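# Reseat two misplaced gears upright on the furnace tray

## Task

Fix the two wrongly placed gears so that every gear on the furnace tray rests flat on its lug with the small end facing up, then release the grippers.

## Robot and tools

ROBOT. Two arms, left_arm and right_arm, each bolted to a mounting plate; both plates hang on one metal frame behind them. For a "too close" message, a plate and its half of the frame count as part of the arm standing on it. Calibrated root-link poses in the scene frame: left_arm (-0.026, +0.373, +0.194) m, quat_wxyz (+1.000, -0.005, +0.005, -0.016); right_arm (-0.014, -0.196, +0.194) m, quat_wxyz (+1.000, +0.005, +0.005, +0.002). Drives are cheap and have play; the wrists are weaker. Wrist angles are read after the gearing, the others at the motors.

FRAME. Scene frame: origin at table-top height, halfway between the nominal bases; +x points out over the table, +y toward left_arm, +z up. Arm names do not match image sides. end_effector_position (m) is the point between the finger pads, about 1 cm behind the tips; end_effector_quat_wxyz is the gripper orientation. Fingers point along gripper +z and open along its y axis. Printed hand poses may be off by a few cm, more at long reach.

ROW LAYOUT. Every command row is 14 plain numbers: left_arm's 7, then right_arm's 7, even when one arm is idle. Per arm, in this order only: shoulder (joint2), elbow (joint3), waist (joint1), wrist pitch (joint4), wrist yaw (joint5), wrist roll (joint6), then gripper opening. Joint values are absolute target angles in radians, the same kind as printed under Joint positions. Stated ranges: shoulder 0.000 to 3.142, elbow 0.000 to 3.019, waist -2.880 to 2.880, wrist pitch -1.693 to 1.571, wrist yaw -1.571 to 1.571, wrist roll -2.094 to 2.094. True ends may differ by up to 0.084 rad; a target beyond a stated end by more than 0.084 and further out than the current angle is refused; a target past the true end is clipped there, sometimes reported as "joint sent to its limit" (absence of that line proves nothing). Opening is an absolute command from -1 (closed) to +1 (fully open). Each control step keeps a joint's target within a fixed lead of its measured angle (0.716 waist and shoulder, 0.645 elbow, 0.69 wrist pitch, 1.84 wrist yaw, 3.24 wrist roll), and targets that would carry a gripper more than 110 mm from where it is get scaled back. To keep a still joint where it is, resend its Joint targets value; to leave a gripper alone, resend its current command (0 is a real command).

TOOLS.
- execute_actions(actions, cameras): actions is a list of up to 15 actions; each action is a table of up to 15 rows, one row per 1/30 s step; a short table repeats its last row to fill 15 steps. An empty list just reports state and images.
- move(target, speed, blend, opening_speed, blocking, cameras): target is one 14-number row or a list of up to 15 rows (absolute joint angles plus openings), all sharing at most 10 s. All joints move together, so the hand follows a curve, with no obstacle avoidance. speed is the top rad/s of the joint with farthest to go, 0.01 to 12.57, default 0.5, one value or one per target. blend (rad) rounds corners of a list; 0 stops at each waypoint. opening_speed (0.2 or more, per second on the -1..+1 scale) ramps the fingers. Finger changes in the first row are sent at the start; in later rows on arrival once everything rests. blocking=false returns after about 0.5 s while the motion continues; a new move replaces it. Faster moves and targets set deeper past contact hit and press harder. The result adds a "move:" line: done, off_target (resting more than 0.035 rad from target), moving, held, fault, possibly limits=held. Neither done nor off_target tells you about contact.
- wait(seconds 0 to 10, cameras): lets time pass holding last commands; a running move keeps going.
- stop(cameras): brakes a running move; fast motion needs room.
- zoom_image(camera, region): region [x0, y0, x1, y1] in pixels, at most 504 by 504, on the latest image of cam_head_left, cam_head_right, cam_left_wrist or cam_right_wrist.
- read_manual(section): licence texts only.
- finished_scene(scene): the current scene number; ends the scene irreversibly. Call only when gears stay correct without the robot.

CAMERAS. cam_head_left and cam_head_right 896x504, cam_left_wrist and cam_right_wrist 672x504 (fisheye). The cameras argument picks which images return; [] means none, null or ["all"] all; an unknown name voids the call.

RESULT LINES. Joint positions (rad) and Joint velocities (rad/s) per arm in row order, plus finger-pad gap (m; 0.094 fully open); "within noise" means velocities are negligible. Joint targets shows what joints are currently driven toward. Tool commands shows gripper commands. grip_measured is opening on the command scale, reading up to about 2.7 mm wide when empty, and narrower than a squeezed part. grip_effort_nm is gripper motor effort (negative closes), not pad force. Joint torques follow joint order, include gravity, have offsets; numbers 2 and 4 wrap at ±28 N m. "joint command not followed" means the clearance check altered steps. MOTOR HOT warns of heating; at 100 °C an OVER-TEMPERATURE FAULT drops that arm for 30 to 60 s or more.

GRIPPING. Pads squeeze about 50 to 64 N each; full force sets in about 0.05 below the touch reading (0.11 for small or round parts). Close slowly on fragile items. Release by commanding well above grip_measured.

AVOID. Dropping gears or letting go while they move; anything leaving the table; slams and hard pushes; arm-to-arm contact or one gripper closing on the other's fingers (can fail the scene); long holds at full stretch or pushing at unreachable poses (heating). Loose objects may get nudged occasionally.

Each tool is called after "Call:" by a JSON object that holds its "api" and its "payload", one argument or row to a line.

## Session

Call:
{"api": "execute_actions", "payload": {
  "actions": []
}}

Call:
{"api": "zoom_image", "payload": {
  "camera": "cam_head_left",
  "region": [256, 126, 406, 340]
}}

Call:
{"api": "zoom_image", "payload": {
  "camera": "cam_head_left",
  "region": [400, 126, 556, 340]
}}

Scene clock: 0.00 s.
left_arm: end_effector_position=(+0.7110, +0.5213, +0.1816) grip_measured=+1.000 grip_effort_nm=n/a end_effector_quat_wxyz=(+0.167, +0.075, +0.982, +0.038) | right_arm: end_effector_position=(+0.3692, -0.8000, +0.3594) grip_measured=+1.000 grip_effort_nm=n/a end_effector_quat_wxyz=(+0.145, +0.664, +0.731, -0.065)
Joint names: [shoulder, elbow, waist, wrist pitch, wrist yaw, wrist roll]
Joint positions: left_arm=[2.261 1.855 0.234 -0.807 0.012 0.354 0.094] | right_arm=[2.037 1.96 -0.997 -1.164 0.049 0.474 0.094]
Joint velocities: within noise
Joint torques (N m): no reading
Motor temperatures (°C): left_arm=[33 35 29 28 30 29 31] | right_arm=[37 34 28 27 28 28 27]
Heat: left arm: hottest elbow 35 °C; right arm: hottest shoulder 37 °C.
Joint targets: left_arm=[2.267 1.878 0.234 -0.805 0.012 0.354] | right_arm=[2.031 1.987 -0.997 -1.161 0.049 0.474]
Tool commands: left_gripper/opening=+1.0 right_gripper/opening=+1.0

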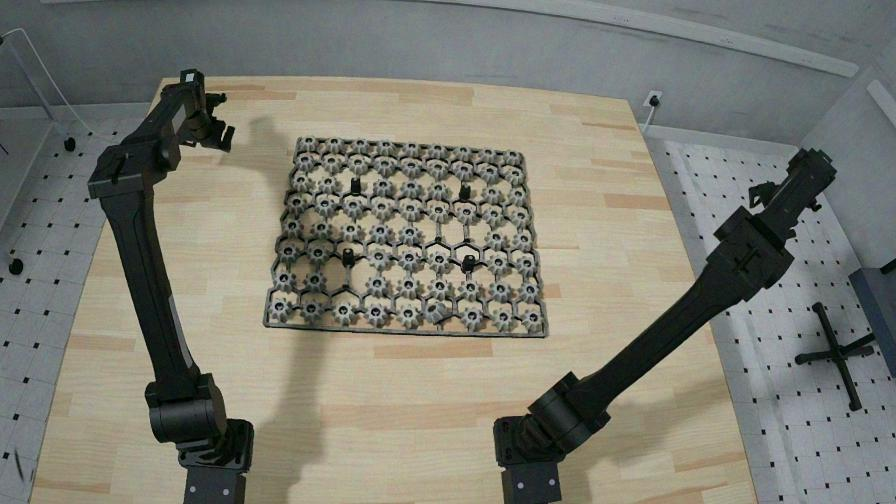

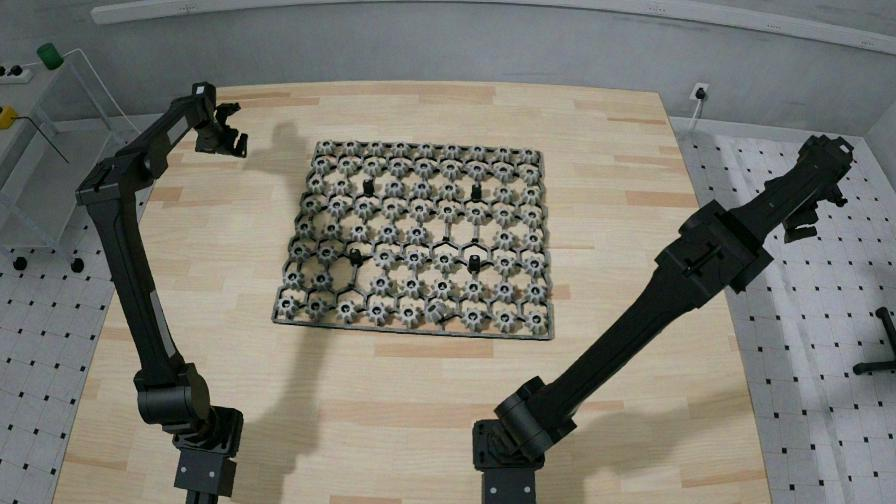

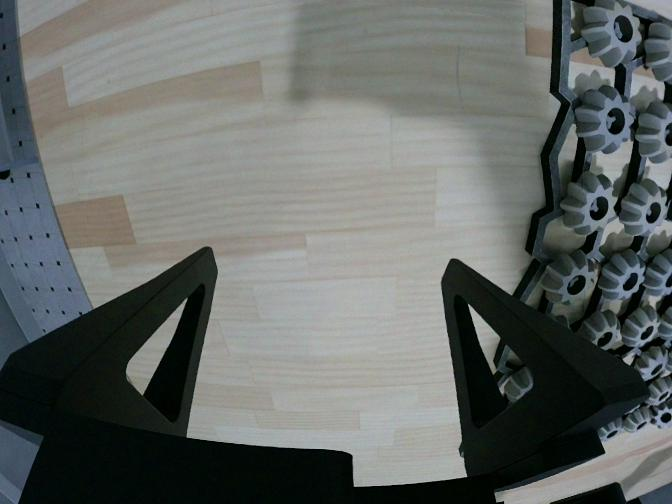

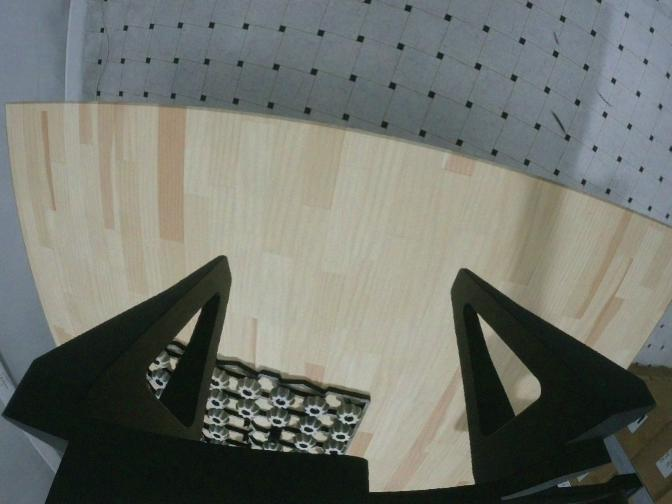

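Scaled by 2.355 from the camera's 896x504 image, which has a finer 1280x720 frame.

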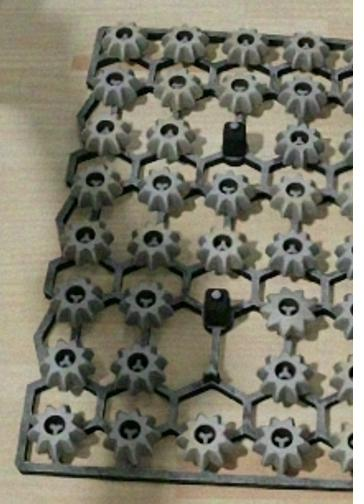

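Scaled by 2.355 from the camera's 896x504 image, which has a finer 1280x720 frame.

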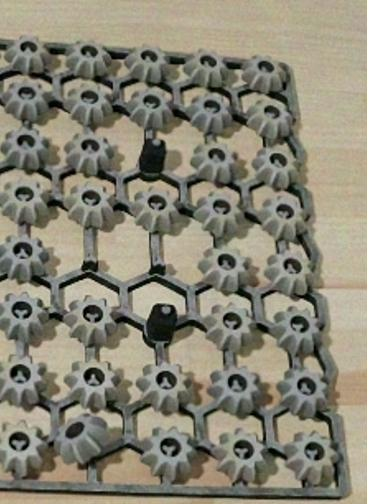

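Call:
{"api": "zoom_image", "payload": {
  "camera": "cam_head_left",
  "region": [260, 230, 350, 335]
}}

Call:
{"api": "zoom_image", "payload": {
  "camera": "cam_head_left",
  "region": [350, 230, 450, 335]
}}

Call:
{"api": "zoom_image", "payload": {
  "camera": "cam_head_left",
  "region": [450, 230, 550, 340]
}}

Call:
{"api": "zoom_image", "payload": {
  "camera": "cam_head_left",
  "region": [270, 130, 360, 240]
}}

Call:
{"api": "zoom_image", "payload": {
  "camera": "cam_head_left",
  "region": [350, 130, 450, 240]
}}

Call:
{"api": "zoom_image", "payload": {
  "camera": "cam_head_left",
  "region": [440, 130, 540, 240]
}}

Scaled by 4.800 from the camera's 896x504 image, which has a finer 1280x720 frame.

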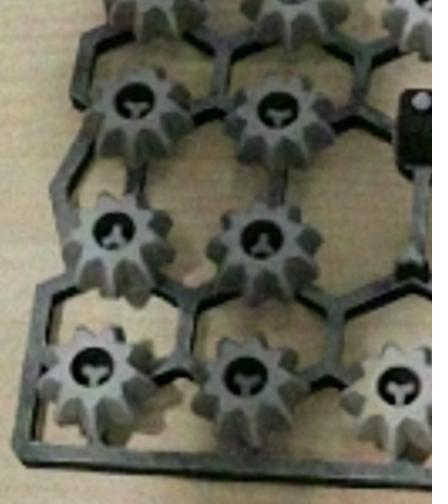

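Scaled by 4.800 from the camera's 896x504 image, which has a finer 1280x720 frame.

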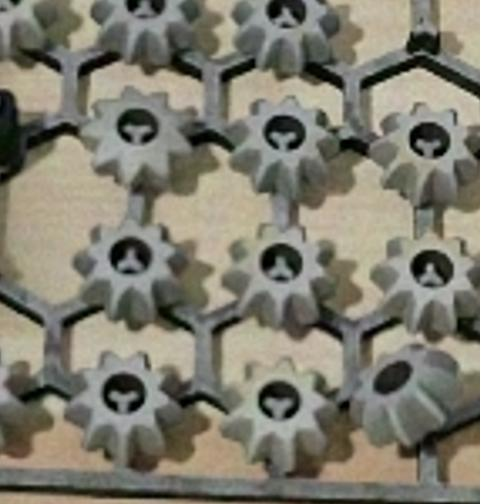

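Scaled by 4.582 from the camera's 896x504 image, which has a finer 1280x720 frame.

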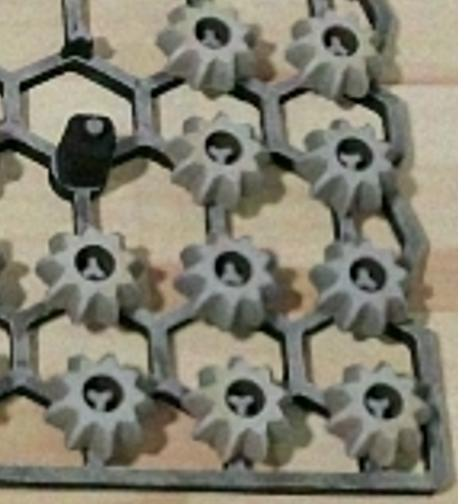

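Scaled by 4.582 from the camera's 896x504 image, which has a finer 1280x720 frame.

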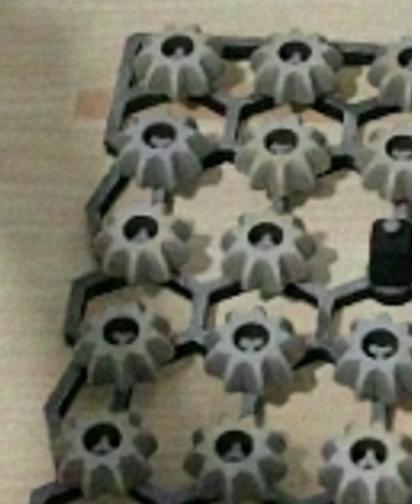

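Scaled by 4.582 from the camera's 896x504 image, which has a finer 1280x720 frame.

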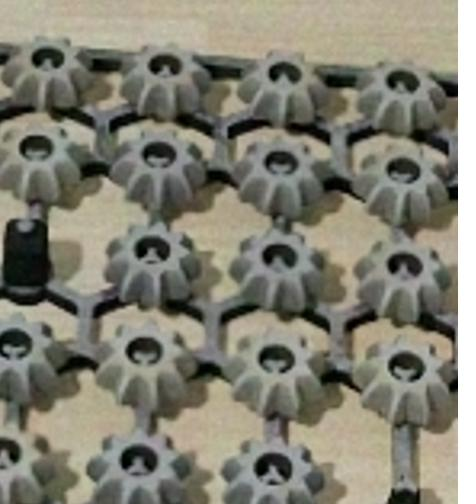

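Scaled by 4.582 from the camera's 896x504 image, which has a finer 1280x720 frame.

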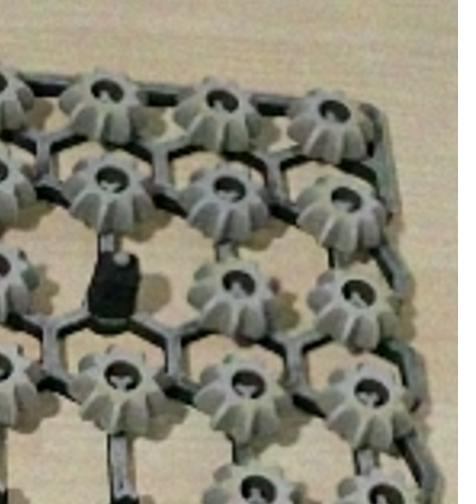

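Call:
{"api": "move", "payload": {
  "target": [2.115,1.485,-0.523,-0.905,0,0.225,0.7,2.031,1.987,-0.997,-1.161,0.049,0.474,1],
  "speed": 0.5,
  "cameras": ["cam_left_wrist","cam_head_left"]
}}

Call:
{"api": "zoom_image", "payload": {
  "camera": "cam_left_wrist",
  "region": [150, 60, 520, 340]
}}

Scene clock: 34.30 s.
left_arm: end_effector_position=(+0.4780, +0.0575, +0.1290) grip_measured=+0.703 grip_effort_nm=-0.159 end_effector_quat_wxyz=(+0.011, +0.384, +0.923, -0.011) | right_arm: end_effector_position=(+0.3692, -0.8000, +0.3594) grip_measured=+1.000 grip_effort_nm=0.032 end_effector_quat_wxyz=(+0.145, +0.664, +0.731, -0.065)
Joint names: [shoulder, elbow, waist, wrist pitch, wrist yaw, wrist roll]
Joint positions: left_arm=[2.137 1.492 -0.524 -0.895 0.004 0.233 0.08] | right_arm=[2.037 1.96 -0.997 -1.164 0.049 0.474 0.094]
Joint velocities: within noise
Joint torques (N m): left_arm=[-19.37 6.56 -0.67 -0.16 -0.15 -0.27] | right_arm=[-23.47 10.26 0.03 1.02 0.04 0.09]
Motor temperatures (°C): left_arm=[35 41 29 28 30 29 31] | right_arm=[41 37 28 27 28 28 27]
Heat: left arm: hottest elbow 41 °C; right arm: hottest shoulder 41 °C.
Joint targets: left_arm=[2.115 1.485 -0.523 -0.905 0.000 0.217] | right_arm=[2.031 1.987 -0.997 -1.161 0.049 0.474]
move: done
Images, in order (width x height): cam_head_left 896x504, cam_left_wrist 672x504.

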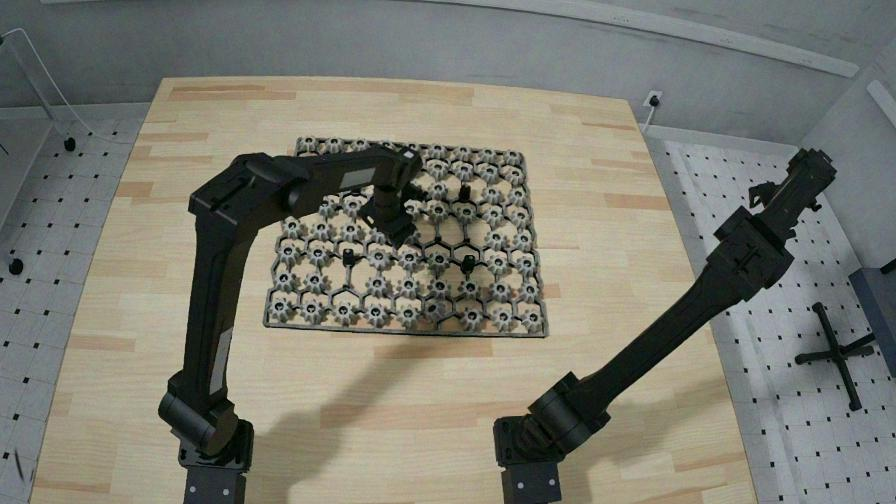

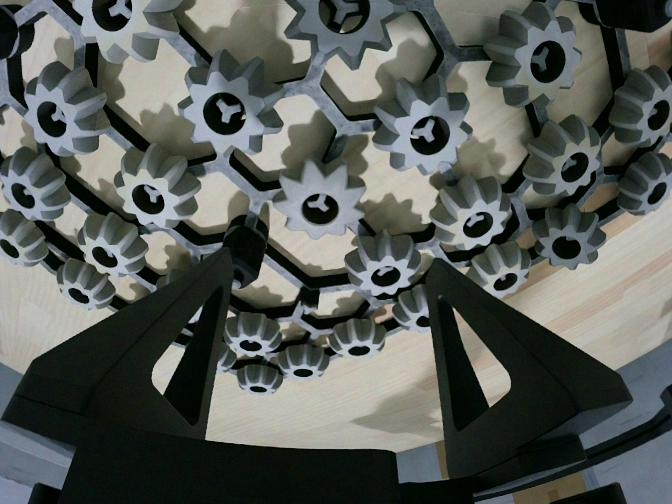

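Scaled by 1.362 from the camera's 672x504 image, which has a finer 960x720 frame.

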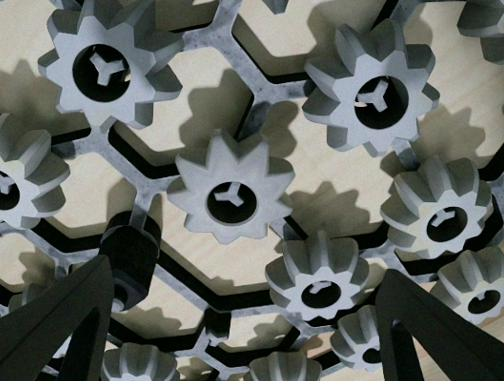

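Call:
{"api": "move", "payload": {
  "target": [2.193,1.42,-0.505,-0.802,0,0.265,0.6,2.031,1.987,-0.997,-1.161,0.049,0.474,1],
  "speed": 0.3,
  "cameras": ["cam_left_wrist"]
}}

Call:
{"api": "zoom_image", "payload": {
  "camera": "cam_left_wrist",
  "region": [200, 120, 460, 320]
}}

Scene clock: 53.27 s.
left_arm: end_effector_position=(+0.4637, +0.0742, +0.0897) grip_measured=+0.603 grip_effort_nm=-0.164 end_effector_quat_wxyz=(+0.000, +0.386, +0.923, -0.009) | right_arm: end_effector_position=(+0.3692, -0.8000, +0.3594) grip_measured=+1.000 grip_effort_nm=0.037 end_effector_quat_wxyz=(+0.145, +0.664, +0.731, -0.065)
Joint names: [shoulder, elbow, waist, wrist pitch, wrist yaw, wrist roll]
Joint positions: left_arm=[2.172 1.425 -0.511 -0.815 0.004 0.249 0.075] | right_arm=[2.037 1.96 -0.997 -1.164 0.049 0.474 0.094]
Joint velocities: within noise
Joint torques (N m): left_arm=[-16.09 6.11 -0.38 0.9 -0.14 0.06] | right_arm=[-23.47 10.26 0.09 0.99 0.03 0.09]
Motor temperatures (°C): left_arm=[39 40 29 28 30 29 31] | right_arm=[43 38 28 27 28 28 27]
Heat: left arm: hottest elbow 40 °C; right arm: hottest shoulder 43 °C.
Joint targets: left_arm=[2.193 1.420 -0.505 -0.802 0.000 0.265] | right_arm=[2.031 1.987 -0.997 -1.161 0.049 0.474]
move: done
Images, in order (width x height): cam_left_wrist 672x504.

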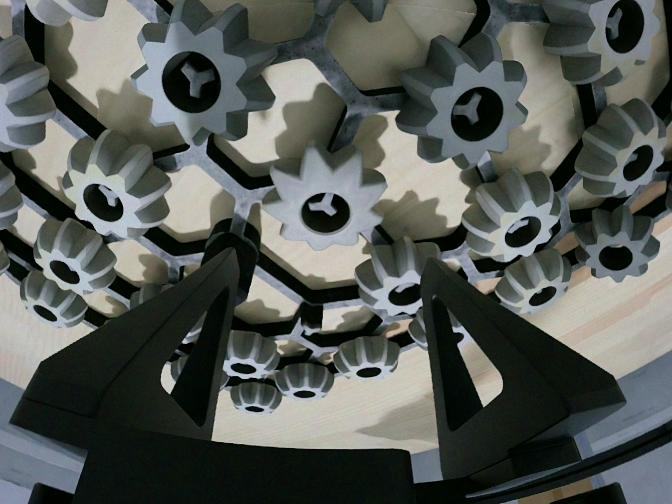

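Scaled by 1.938 from the camera's 672x504 image, which has a finer 960x720 frame.

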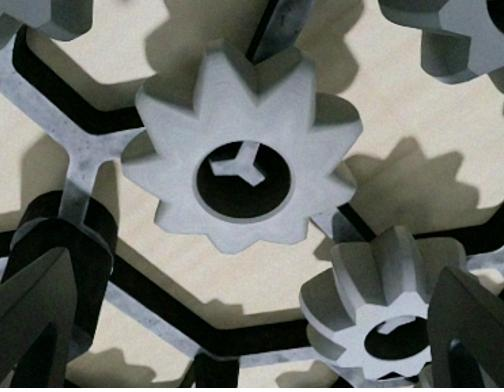

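Call:
{"api": "move", "payload": {
  "target": [
    [2.193,1.42,-0.494,-0.802,0,0.272,0.45,2.031,1.987,-0.997,-1.161,0.049,0.474,1],
    [2.276,1.424,-0.494,-0.722,0,0.272,0.45,2.031,1.987,-0.997,-1.161,0.049,0.474,1]
  ],
  "speed": 0.1,
  "cameras": ["cam_left_wrist"]
}}

Call:
{"api": "zoom_image", "payload": {
  "camera": "cam_left_wrist",
  "region": [180, 120, 500, 400]
}}

Scene clock: 68.83 s.
left_arm: end_effector_position=(+0.4662, +0.0786, +0.0472) grip_measured=+0.453 grip_effort_nm=-0.159 end_effector_quat_wxyz=(+0.002, +0.384, +0.923, -0.009) | right_arm: end_effector_position=(+0.3692, -0.8000, +0.3594) grip_measured=+1.000 grip_effort_nm=0.032 end_effector_quat_wxyz=(+0.145, +0.664, +0.731, -0.065)
Joint names: [shoulder, elbow, waist, wrist pitch, wrist yaw, wrist roll]
Joint positions: left_arm=[2.25 1.425 -0.501 -0.735 0.004 0.256 0.068] | right_arm=[2.037 1.96 -0.997 -1.164 0.049 0.474 0.094]
Joint velocities: within noise
Joint torques (N m): left_arm=[-15.91 5.9 -0.21 0.84 -0.15 0.05] | right_arm=[-23.41 10.28 0.09 1.01 0.04 0.09]
Motor temperatures (°C): left_arm=[38 39 29 28 30 29 31] | right_arm=[44 39 28 27 28 28 27]
Heat: left arm: hottest elbow 39 °C; right arm: hottest shoulder 44 °C.
Joint targets: left_arm=[2.276 1.424 -0.494 -0.723 0.000 0.271] | right_arm=[2.031 1.987 -0.997 -1.161 0.049 0.474]
move: done
Images, in order (width x height): cam_left_wrist 672x504.

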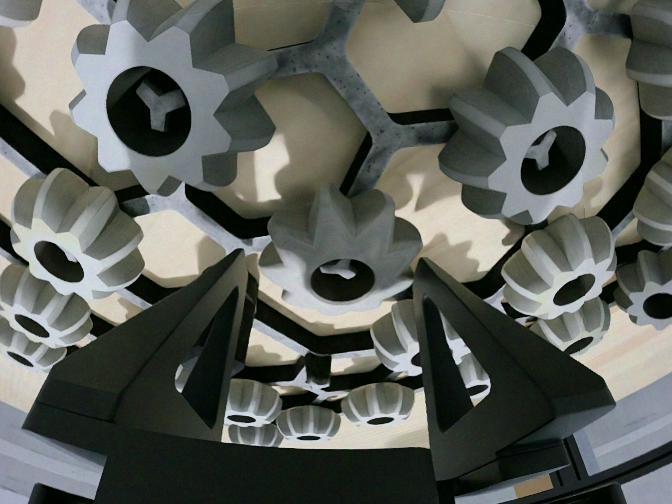

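Scaled by 1.575 from the camera's 672x504 image, which has a finer 960x720 frame.

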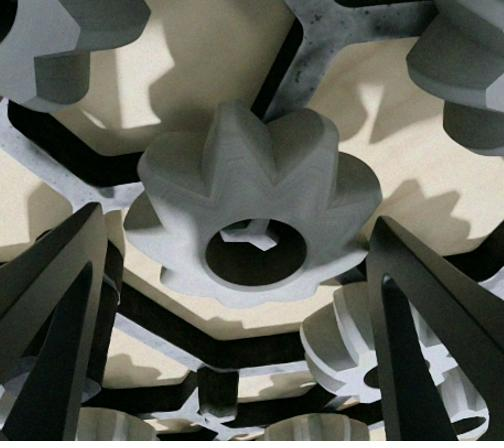

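Call:
{"api": "move", "payload": {
  "target": [
    [2.276,1.424,-0.513,-0.722,0,0.27,0.45,2.031,1.987,-0.997,-1.161,0.049,0.474,1]
  ],
  "speed": 0.03,
  "cameras": []
}}

Call:
{"api": "move", "payload": {
  "target": [2.279,1.424,-0.513,-0.720,0,0.27,-0.1,2.031,1.987,-0.997,-1.161,0.049,0.474,1],
  "opening_speed": 0.2,
  "cameras": ["cam_left_wrist"]
}}

Call:
{"api": "zoom_image", "payload": {
  "camera": "cam_left_wrist",
  "region": [180, 120, 500, 400]
}}

Scene clock: 77.90 s.
left_arm: end_effector_position=(+0.4651, +0.0767, +0.0472) grip_measured=+0.453 grip_effort_nm=-0.164 end_effector_quat_wxyz=(+0.002, +0.386, +0.923, -0.009) | right_arm: end_effector_position=(+0.3692, -0.8000, +0.3594) grip_measured=+1.000 grip_effort_nm=0.046 end_effector_quat_wxyz=(+0.145, +0.664, +0.731, -0.065)
Joint names: [shoulder, elbow, waist, wrist pitch, wrist yaw, wrist roll]
Joint positions: left_arm=[2.25 1.425 -0.505 -0.735 0.004 0.256 0.068] | right_arm=[2.037 1.96 -0.997 -1.164 0.049 0.474 0.094]
Joint velocities: within noise
Joint torques (N m): left_arm=[-15.97 5.9 -1.55 0.91 -0.14 0.04] | right_arm=[-23.47 10.26 0.09 1.01 0.03 0.09]
Motor temperatures (°C): left_arm=[38 39 29 28 30 29 31] | right_arm=[44 40 28 27 28 28 27]
Heat: left arm: hottest elbow 39 °C; right arm: hottest shoulder 44 °C.
Joint targets: left_arm=[2.276 1.424 -0.513 -0.722 0.000 0.270] | right_arm=[2.031 1.987 -0.997 -1.161 0.049 0.474]
move: done
No camera images: "cameras" was empty.

Scene clock: 80.87 s.
left_arm: end_effector_position=(+0.4655, +0.0760, +0.0472) grip_measured=+0.203 grip_effort_nm=-1.062 end_effector_quat_wxyz=(+0.003, +0.386, +0.922, -0.010) | right_arm: end_effector_position=(+0.3692, -0.8000, +0.3594) grip_measured=+1.000 grip_effort_nm=0.032 end_effector_quat_wxyz=(+0.145, +0.664, +0.731, -0.065)
Joint names: [shoulder, elbow, waist, wrist pitch, wrist yaw, wrist roll]
Joint positions: left_arm=[2.25 1.425 -0.506 -0.732 0.004 0.256 0.057] | right_arm=[2.037 1.96 -0.997 -1.164 0.049 0.474 0.094]
Joint velocities: within noise
Joint torques (N m): left_arm=[-15.56 5.89 -1.44 0.87 -0.14 0.04] | right_arm=[-23.41 10.28 0.03 1.01 0.03 0.09]
Motor temperatures (°C): left_arm=[39 39 29 28 30 29 31] | right_arm=[44 40 28 27 28 28 27]
Heat: left arm: hottest shoulder 39 °C; right arm: hottest shoulder 44 °C.
Joint targets: left_arm=[2.279 1.424 -0.513 -0.719 0.000 0.270] | right_arm=[2.031 1.987 -0.997 -1.161 0.049 0.474]
move: done
Images, in order (width x height): cam_left_wrist 672x504.

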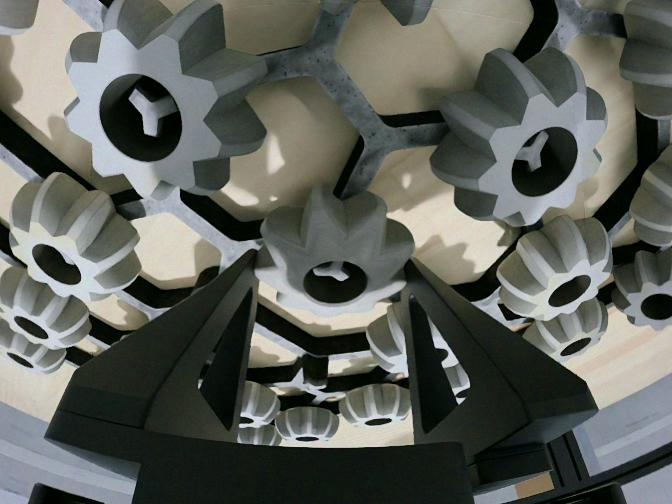

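Scaled by 1.575 from the camera's 672x504 image, which has a finer 960x720 frame.

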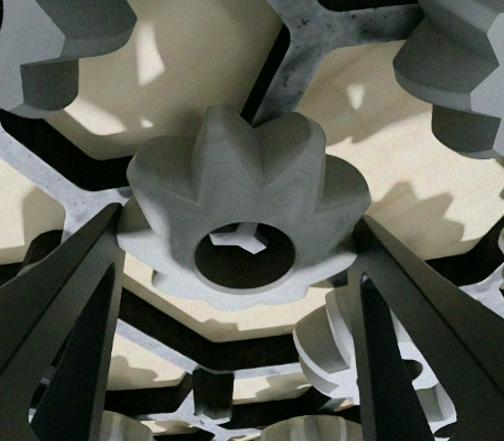

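Call:
{"api": "move", "payload": {
  "target": [2.279,1.424,-0.513,-0.722,0,0.27,0.42,2.031,1.987,-0.997,-1.161,0.049,0.474,1],
  "opening_speed": 0.3,
  "cameras": []
}}

Call:
{"api": "move", "payload": {
  "target": [
    [2.279,1.424,-0.513,-0.694,0,0.27,0.42,2.031,1.987,-0.997,-1.161,0.049,0.474,1],
    [2.279,1.424,-0.513,-0.694,0,0.27,-0.1,2.031,1.987,-0.997,-1.161,0.049,0.474,1]
  ],
  "opening_speed": 0.2,
  "speed": 0.05,
  "cameras": ["cam_left_wrist"]
}}

Call:
{"api": "zoom_image", "payload": {
  "camera": "cam_left_wrist",
  "region": [180, 120, 500, 400]
}}

Scene clock: 94.77 s.
left_arm: end_effector_position=(+0.4655, +0.0760, +0.0472) grip_measured=+0.417 grip_effort_nm=0.115 end_effector_quat_wxyz=(+0.003, +0.387, +0.922, -0.010) | right_arm: end_effector_position=(+0.3692, -0.8000, +0.3594) grip_measured=+1.000 grip_effort_nm=0.032 end_effector_quat_wxyz=(+0.145, +0.664, +0.731, -0.065)
Joint names: [shoulder, elbow, waist, wrist pitch, wrist yaw, wrist roll]
Joint positions: left_arm=[2.25 1.425 -0.506 -0.732 0.004 0.257 0.067] | right_arm=[2.037 1.96 -0.997 -1.164 0.049 0.474 0.094]
Joint velocities: within noise
Joint torques (N m): left_arm=[-15.79 5.94 -1.26 0.79 -0.15 0.04] | right_arm=[-23.47 10.29 0.09 0.98 0.04 0.09]
Motor temperatures (°C): left_arm=[39 38 29 28 30 29 32] | right_arm=[45 40 28 27 28 28 27]
Heat: left arm: hottest shoulder 39 °C; right arm: hottest shoulder 45 °C.
Joint targets: left_arm=[2.279 1.424 -0.513 -0.722 0.000 0.272] | right_arm=[2.031 1.987 -0.997 -1.161 0.049 0.474]
move: done
No camera images: "cameras" was empty.

Scene clock: 98.40 s.
left_arm: end_effector_position=(+0.4702, +0.0721, +0.0473) grip_measured=+0.201 grip_effort_nm=-1.057 end_effector_quat_wxyz=(+0.015, +0.387, +0.922, -0.012) | right_arm: end_effector_position=(+0.3692, -0.8000, +0.3594) grip_measured=+1.000 grip_effort_nm=0.032 end_effector_quat_wxyz=(+0.145, +0.664, +0.731, -0.065)
Joint names: [shoulder, elbow, waist, wrist pitch, wrist yaw, wrist roll]
Joint positions: left_arm=[2.25 1.425 -0.507 -0.708 0.006 0.256 0.056] | right_arm=[2.037 1.96 -0.997 -1.164 0.049 0.474 0.094]
Joint velocities: within noise
Joint torques (N m): left_arm=[-15.74 5.96 -1.26 0.96 -0.15 0.02] | right_arm=[-23.36 10.28 0.03 0.99 0.03 0.09]
Motor temperatures (°C): left_arm=[39 38 29 28 30 29 32] | right_arm=[45 40 28 27 28 28 27]
Heat: left arm: hottest shoulder 39 °C; right arm: hottest shoulder 45 °C.
Joint targets: left_arm=[2.279 1.424 -0.513 -0.695 0.002 0.268] | right_arm=[2.031 1.987 -0.997 -1.161 0.049 0.474]
move: done
Images, in order (width x height): cam_left_wrist 672x504.

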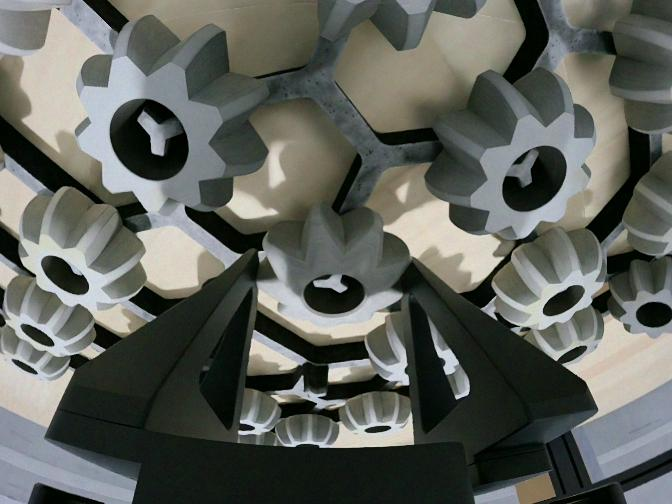

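Scaled by 1.575 from the camera's 672x504 image, which has a finer 960x720 frame.

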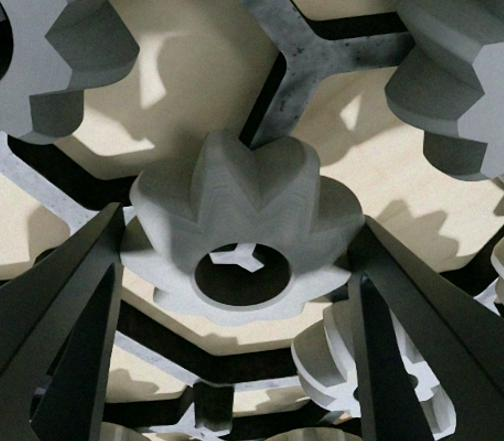

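Call:
{"api": "move", "payload": {
  "target": [
    [2.07,1.424,-0.513,-0.903,0,0.27,-0.1,2.031,1.987,-0.997,-1.161,0.049,0.474,1],
    [2.19,1.61,0.49,-0.95,0,0.05,-0.1,2.031,1.987,-0.997,-1.161,0.049,0.474,1]
  ],
  "speed": [0.2,0.5],
  "cameras": ["cam_left_wrist","cam_head_left"]
}}

Call:
{"api": "zoom_image", "payload": {
  "camera": "cam_left_wrist",
  "region": [180, 150, 500, 400]
}}

Scene clock: 114.20 s.
left_arm: end_effector_position=(+0.5151, +0.6399, +0.1177) grip_measured=+0.200 grip_effort_nm=-1.057 end_effector_quat_wxyz=(-0.003, -0.194, +0.981, -0.003) | right_arm: end_effector_position=(+0.3692, -0.8000, +0.3594) grip_measured=+1.000 grip_effort_nm=0.032 end_effector_quat_wxyz=(+0.145, +0.664, +0.731, -0.065)
Joint names: [shoulder, elbow, waist, wrist pitch, wrist yaw, wrist roll]
Joint positions: left_arm=[2.178 1.551 0.492 -0.938 0.001 0.07 0.056] | right_arm=[2.037 1.96 -0.997 -1.164 0.049 0.474 0.094]
Joint velocities: within noise
Joint torques (N m): left_arm=[-17.61 11.58 -0.73 -0.32 -0.04 -0.26] | right_arm=[-23.47 10.26 0.09 0.96 0.04 0.09]
Motor temperatures (°C): left_arm=[39 39 29 28 30 29 32] | right_arm=[45 41 28 27 28 28 27]
Heat: left arm: hottest shoulder 39 °C; right arm: hottest shoulder 45 °C.
Joint targets: left_arm=[2.190 1.610 0.490 -0.950 0.000 0.055] | right_arm=[2.031 1.987 -0.997 -1.161 0.049 0.474]
move: off_target (left_arm); left_arm: the elbow is farthest, 0.059 rad from its target
Images, in order (width x height): cam_head_left 896x504, cam_left_wrist 672x504.

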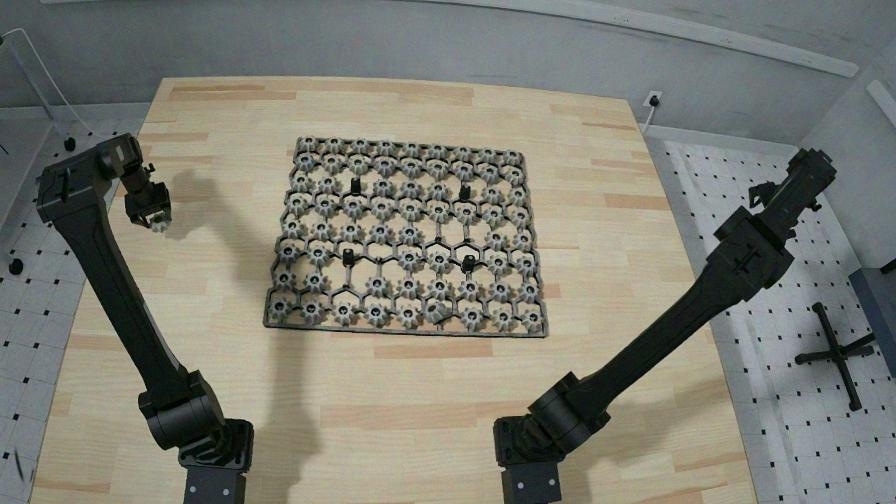

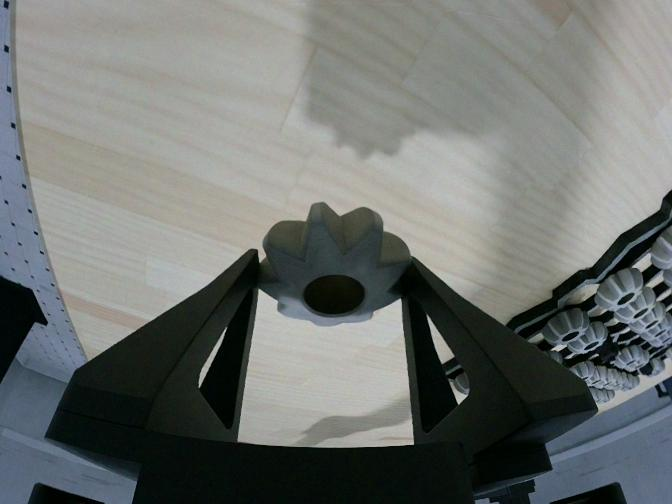

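Scaled by 1.575 from the camera's 672x504 image, which has a finer 960x720 frame.

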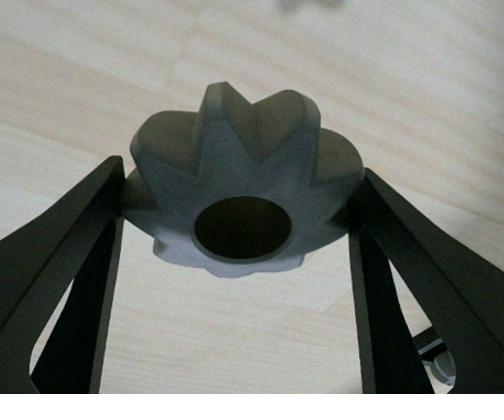

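Call:
{"api": "move", "payload": {
  "target": [2.335,1.56,0.49,-0.8,0,0.05,-0.1,2.031,1.987,-0.997,-1.161,0.049,0.474,1],
  "speed": 0.12,
  "cameras": ["cam_left_wrist"]
}}

Scene clock: 123.53 s.
left_arm: end_effector_position=(+0.5106, +0.6379, +0.0329) grip_measured=+0.200 grip_effort_nm=-1.057 end_effector_quat_wxyz=(-0.012, -0.195, +0.981, -0.005) | right_arm: end_effector_position=(+0.3692, -0.8000, +0.3594) grip_measured=+1.000 grip_effort_nm=0.037 end_effector_quat_wxyz=(+0.145, +0.664, +0.731, -0.065)
Joint names: [shoulder, elbow, waist, wrist pitch, wrist yaw, wrist roll]
Joint positions: left_arm=[2.324 1.551 0.492 -0.811 0 0.068 0.056] | right_arm=[2.037 1.96 -0.997 -1.164 0.049 0.474 0.094]
Joint velocities: within noise
Joint torques (N m): left_arm=[-18.02 6.84 -0.67 0.72 -0.05 -0.26] | right_arm=[-23.36 10.26 0.15 0.99 0.02 0.1]
Motor temperatures (°C): left_arm=[39 41 29 28 30 29 32] | right_arm=[45 41 28 27 28 28 27]
Heat: left arm: hottest elbow 41 °C; right arm: hottest shoulder 45 °C.
Joint targets: left_arm=[2.335 1.560 0.490 -0.799 -0.001 0.053] | right_arm=[2.031 1.987 -0.997 -1.161 0.049 0.474]
move: done
Images, in order (width x height): cam_left_wrist 672x504.

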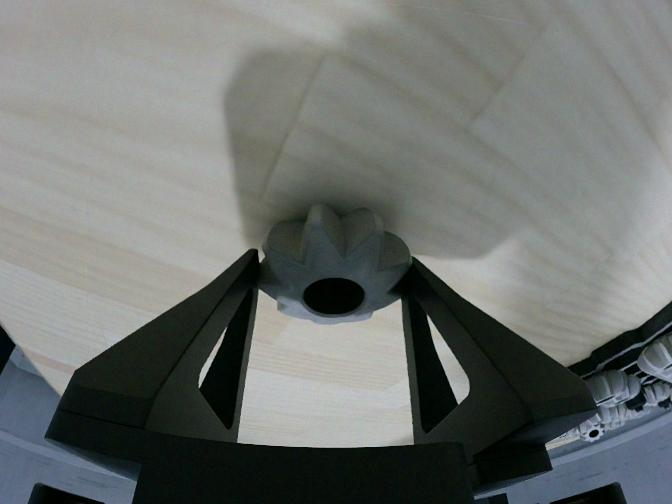

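Call:
{"api": "move", "payload": {
  "target": [2.35,1.56,0.49,-0.785,0,0.05,-0.1,2.031,1.987,-0.997,-1.161,0.049,0.474,1],
  "speed": 0.05,
  "cameras": []
}}

Call:
{"api": "move", "payload": {
  "target": [2.362,1.555,0.49,-0.772,0,0.05,-0.1,2.031,1.987,-0.997,-1.161,0.049,0.474,1],
  "speed": 0.05,
  "cameras": ["cam_left_wrist"]
}}

Scene clock: 129.37 s.
left_arm: end_effector_position=(+0.5123, +0.6388, +0.0328) grip_measured=+0.200 grip_effort_nm=-1.053 end_effector_quat_wxyz=(-0.009, -0.195, +0.981, -0.004) | right_arm: end_effector_position=(+0.3692, -0.8000, +0.3594) grip_measured=+1.000 grip_effort_nm=0.032 end_effector_quat_wxyz=(+0.145, +0.664, +0.731, -0.065)
Joint names: [shoulder, elbow, waist, wrist pitch, wrist yaw, wrist roll]
Joint positions: left_arm=[2.324 1.551 0.492 -0.803 0 0.068 0.056] | right_arm=[2.037 1.96 -0.997 -1.164 0.049 0.474 0.094]
Joint velocities: left_arm=[-0.015 0.002 -0.005 0.002 -0.168 0.007 0] | right_arm=[within noise]
Joint torques (N m): left_arm=[-16.97 6.84 -0.79 1.06 0.02 -0.29] | right_arm=[-23.47 10.28 -0.03 0.99 0.03 0.09]
Motor temperatures (°C): left_arm=[39 41 29 28 30 29 32] | right_arm=[46 41 28 27 28 28 27]
Heat: left arm: hottest elbow 41 °C; right arm: hottest shoulder 46 °C.
Joint targets: left_arm=[2.350 1.560 0.490 -0.785 0.000 0.051] | right_arm=[2.031 1.987 -0.997 -1.161 0.049 0.474]
move: done
No camera images: "cameras" was empty.

Scene clock: 130.07 s.
left_arm: end_effector_position=(+0.5143, +0.6395, +0.0326) grip_measured=+0.200 grip_effort_nm=-1.048 end_effector_quat_wxyz=(-0.004, -0.195, +0.981, -0.004) | right_arm: end_effector_position=(+0.3692, -0.8000, +0.3594) grip_measured=+1.000 grip_effort_nm=0.037 end_effector_quat_wxyz=(+0.145, +0.664, +0.731, -0.065)
Joint names: [shoulder, elbow, waist, wrist pitch, wrist yaw, wrist roll]
Joint positions: left_arm=[2.324 1.551 0.492 -0.794 0.001 0.068 0.056] | right_arm=[2.037 1.96 -0.997 -1.164 0.049 0.474 0.094]
Joint velocities: within noise
Joint torques (N m): left_arm=[-16.03 6.49 -0.67 1.24 0.02 -0.29] | right_arm=[-23.47 10.26 -0.03 0.98 0.03 0.09]
Motor temperatures (°C): left_arm=[39 41 29 28 30 29 32] | right_arm=[46 41 28 27 28 28 27]
Heat: left arm: hottest elbow 41 °C; right arm: hottest shoulder 46 °C.
Joint targets: left_arm=[2.362 1.555 0.490 -0.772 0.002 0.050] | right_arm=[2.031 1.987 -0.997 -1.161 0.049 0.474]
move: off_target (left_arm); left_arm: the shoulder is farthest, 0.038 rad from its target
Images, in order (width x height): cam_left_wrist 672x504.

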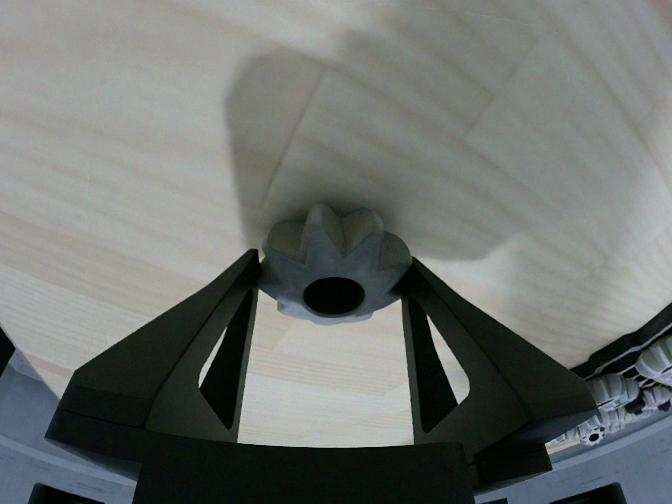

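Call:
{"api": "move", "payload": {
  "target": [2.345,1.555,0.49,-0.788,0,0.05,0.5,2.031,1.987,-0.997,-1.161,0.049,0.474,1],
  "opening_speed": 0.25,
  "cameras": ["cam_left_wrist"]
}}

Call:
{"api": "move", "payload": {
  "target": [2.2,1.555,0.49,-0.933,0,0.05,0.6,2.031,1.987,-0.997,-1.161,0.049,0.474,1],
  "speed": 0.2,
  "cameras": ["cam_left_wrist"]
}}

Scene clock: 138.33 s.
left_arm: end_effector_position=(+0.5145, +0.6392, +0.0326) grip_measured=+0.497 grip_effort_nm=0.110 end_effector_quat_wxyz=(-0.004, -0.196, +0.981, -0.004) | right_arm: end_effector_position=(+0.3692, -0.8000, +0.3594) grip_measured=+1.000 grip_effort_nm=0.037 end_effector_quat_wxyz=(+0.145, +0.664, +0.731, -0.065)
Joint names: [shoulder, elbow, waist, wrist pitch, wrist yaw, wrist roll]
Joint positions: left_arm=[2.324 1.551 0.492 -0.794 0.003 0.065 0.07] | right_arm=[2.037 1.96 -0.997 -1.164 0.049 0.474 0.094]
Joint velocities: within noise
Joint torques (N m): left_arm=[-17.26 6.5 -0.73 0.53 -0.05 -0.27] | right_arm=[-23.47 10.28 0.03 1.02 0.04 0.09]
Motor temperatures (°C): left_arm=[40 41 29 28 30 29 33] | right_arm=[46 41 28 27 28 28 27]
Heat: left arm: hottest elbow 41 °C; right arm: hottest shoulder 46 °C.
Joint targets: left_arm=[2.345 1.555 0.490 -0.788 0.002 0.050] | right_arm=[2.031 1.987 -0.997 -1.161 0.049 0.474]
move: done
Images, in order (width x height): cam_left_wrist 672x504.

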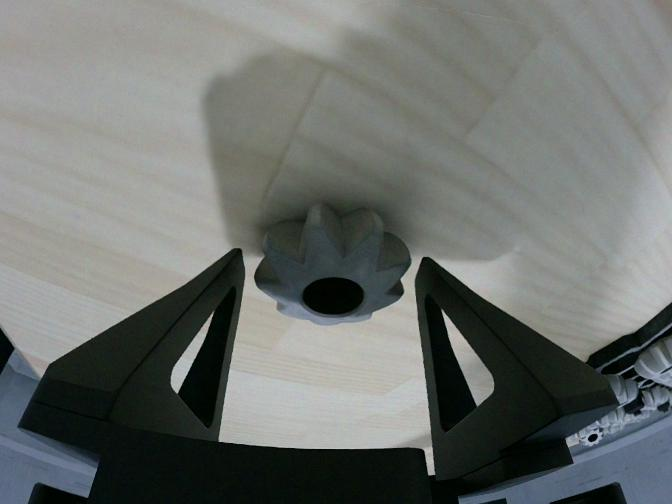

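Scene clock: 139.53 s.
left_arm: end_effector_position=(+0.5138, +0.6392, +0.1033) grip_measured=+0.597 grip_effort_nm=0.115 end_effector_quat_wxyz=(-0.008, -0.197, +0.980, -0.005) | right_arm: end_effector_position=(+0.3692, -0.8000, +0.3594) grip_measured=+1.000 grip_effort_nm=0.022 end_effector_quat_wxyz=(+0.145, +0.664, +0.731, -0.065)
Joint names: [shoulder, elbow, waist, wrist pitch, wrist yaw, wrist roll]
Joint positions: left_arm=[2.203 1.551 0.492 -0.923 0.003 0.064 0.075] | right_arm=[2.037 1.96 -0.997 -1.164 0.049 0.474 0.094]
Joint velocities: within noise
Joint torques (N m): left_arm=[-18.61 7.21 -0.73 -0.27 -0.11 -0.27] | right_arm=[-23.41 10.26 -0.03 1.01 0.03 0.1]
Motor temperatures (°C): left_arm=[40 41 29 28 30 29 32] | right_arm=[46 41 28 27 28 28 27]
Heat: left arm: hottest elbow 41 °C; right arm: hottest shoulder 46 °C.
Joint targets: left_arm=[2.200 1.555 0.490 -0.934 0.000 0.048] | right_arm=[2.031 1.987 -0.997 -1.161 0.049 0.474]
move: done
Images, in order (width x height): cam_left_wrist 672x504.

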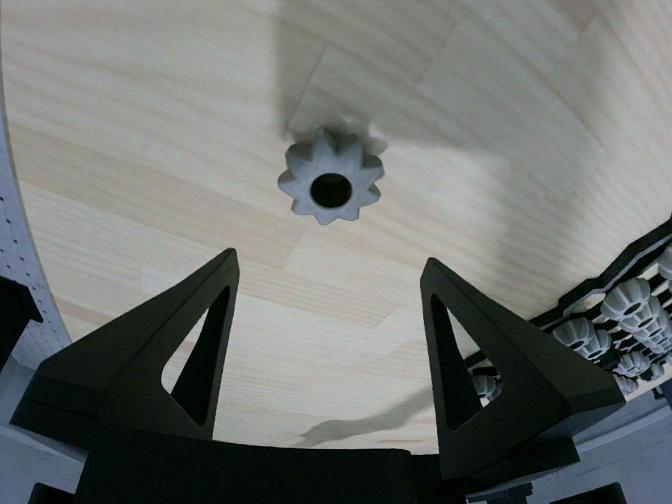

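Call:
{"api": "move", "payload": {
  "target": [2.645,2.30,0.49,-1.685,0,0.04,0.6,2.031,1.987,-0.997,-1.161,0.049,0.474,1],
  "speed": 0.35,
  "cameras": ["cam_left_wrist"]
}}

Scene clock: 154.90 s.
left_arm: end_effector_position=(+0.5399, +0.6521, +0.0903) grip_measured=+0.597 grip_effort_nm=0.100 end_effector_quat_wxyz=(-0.222, -0.194, +0.953, -0.062) | right_arm: end_effector_position=(+0.3692, -0.8000, +0.3594) grip_measured=+1.000 grip_effort_nm=0.032 end_effector_quat_wxyz=(+0.145, +0.664, +0.731, -0.065)
Joint names: [shoulder, elbow, waist, wrist pitch, wrist yaw, wrist roll]
Joint positions: left_arm=[2.613 2.249 0.492 -1.659 0.003 0.058 0.075] | right_arm=[2.037 1.96 -0.997 -1.164 0.049 0.474 0.094]
Joint velocities: within noise
Joint torques (N m): left_arm=[-19.72 11.34 -0.73 -1.51 -0.11 -0.27] | right_arm=[-23.41 10.3 -0.09 0.99 0.03 0.09]
Motor temperatures (°C): left_arm=[41 41 29 28 30 29 32] | right_arm=[46 41 28 27 28 28 27]
Heat: left arm: hottest shoulder 41 °C; right arm: hottest shoulder 46 °C.
Joint targets: left_arm=[2.645 2.300 0.490 -1.674 0.000 0.042] | right_arm=[2.031 1.987 -0.997 -1.161 0.049 0.474]
move: off_target (left_arm); left_arm: the elbow is farthest, 0.051 rad from its target
Images, in order (width x height): cam_left_wrist 672x504.

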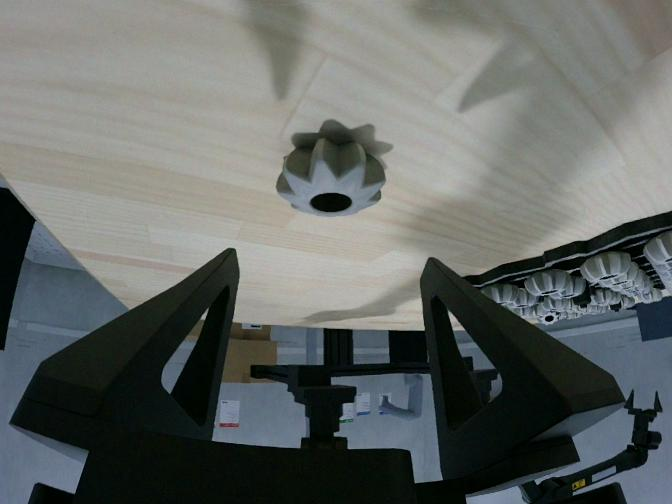

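Call:
{"api": "move", "payload": {
  "target": [
    [2.665,2.13,0.49,-1.53,0,0.04,0.5,2.031,1.987,-0.997,-1.161,0.049,0.474,1],
    [2.66,2.09,0.49,-1.502,0,0.04,0.5,2.031,1.987,-0.997,-1.161,0.049,0.474,1]
  ],
  "speed": 0.12,
  "cameras": ["cam_left_wrist"]
}}

Call:
{"api": "zoom_image", "payload": {
  "camera": "cam_left_wrist",
  "region": [200, 180, 470, 380]
}}

Scene clock: 164.97 s.
left_arm: end_effector_position=(+0.5114, +0.6377, +0.0294) grip_measured=+0.503 grip_effort_nm=-0.154 end_effector_quat_wxyz=(-0.234, -0.195, +0.950, -0.065) | right_arm: end_effector_position=(+0.3692, -0.8000, +0.3594) grip_measured=+1.000 grip_effort_nm=0.037 end_effector_quat_wxyz=(+0.145, +0.664, +0.731, -0.065)
Joint names: [shoulder, elbow, waist, wrist pitch, wrist yaw, wrist roll]
Joint positions: left_arm=[2.63 2.097 0.492 -1.515 0.003 0.055 0.071] | right_arm=[2.037 1.96 -0.997 -1.164 0.049 0.474 0.094]
Joint velocities: within noise
Joint torques (N m): left_arm=[-19.25 6.11 -0.67 -0.36 -0.12 -0.27] | right_arm=[-23.41 10.28 0.09 0.96 0.04 0.09]
Motor temperatures (°C): left_arm=[40 41 29 28 30 29 32] | right_arm=[46 41 28 27 28 28 27]
Heat: left arm: hottest elbow 41 °C; right arm: hottest shoulder 46 °C.
Joint targets: left_arm=[2.660 2.090 0.490 -1.503 0.000 0.039] | right_arm=[2.031 1.987 -0.997 -1.161 0.049 0.474]
move: done
Images, in order (width x height): cam_left_wrist 672x504.

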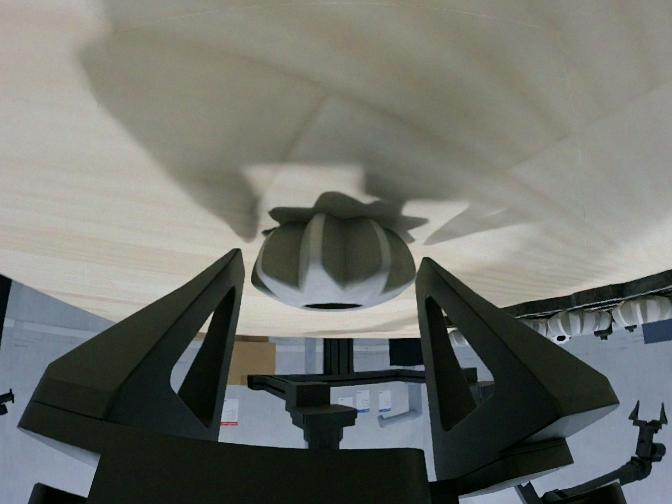

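Scaled by 1.867 from the camera's 672x504 image, which has a finer 960x720 frame.

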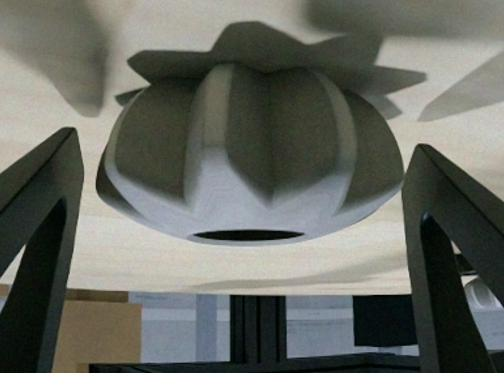

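Call:
{"api": "move", "payload": {
  "target": [2.66,2.09,0.49,-1.502,0,0.04,-0.1,2.031,1.987,-0.997,-1.161,0.049,0.474,1],
  "opening_speed": 0.2,
  "cameras": ["cam_left_wrist"]
}}

Call:
{"api": "zoom_image", "payload": {
  "camera": "cam_left_wrist",
  "region": [200, 180, 470, 380]
}}

Scene clock: 176.60 s.
left_arm: end_effector_position=(+0.5113, +0.6379, +0.0293) grip_measured=+0.202 grip_effort_nm=-1.053 end_effector_quat_wxyz=(-0.234, -0.195, +0.950, -0.064) | right_arm: end_effector_position=(+0.3692, -0.8000, +0.3594) grip_measured=+1.000 grip_effort_nm=0.032 end_effector_quat_wxyz=(+0.145, +0.664, +0.731, -0.065)
Joint names: [shoulder, elbow, waist, wrist pitch, wrist yaw, wrist roll]
Joint positions: left_arm=[2.63 2.097 0.492 -1.515 0.001 0.055 0.056] | right_arm=[2.037 1.96 -0.997 -1.164 0.049 0.474 0.094]
Joint velocities: within noise
Joint torques (N m): left_arm=[-19.14 6.12 -0.79 -0.31 -0.12 -0.25] | right_arm=[-23.47 10.28 0.03 0.98 0.03 0.1]
Motor temperatures (°C): left_arm=[40 40 29 28 30 29 32] | right_arm=[46 41 28 27 28 28 27]
Heat: left arm: hottest shoulder 40 °C; right arm: hottest shoulder 46 °C.
Joint targets: left_arm=[2.660 2.090 0.490 -1.502 -0.002 0.040] | right_arm=[2.031 1.987 -0.997 -1.161 0.049 0.474]
move: done
Images, in order (width x height): cam_left_wrist 672x504.

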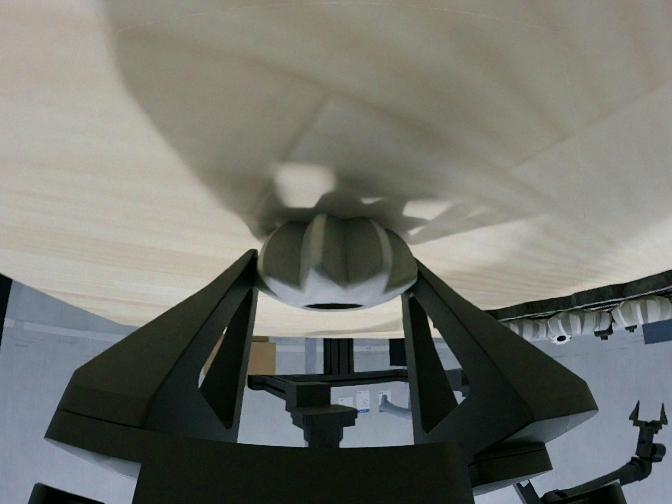

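Scaled by 1.867 from the camera's 672x504 image, which has a finer 960x720 frame.

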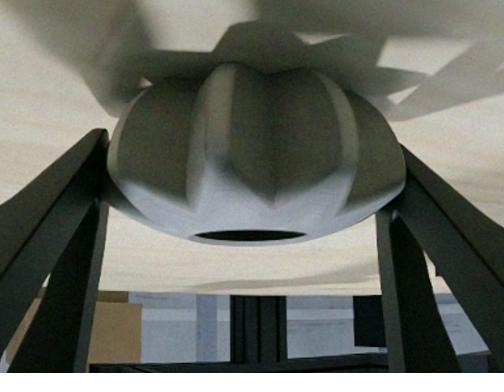

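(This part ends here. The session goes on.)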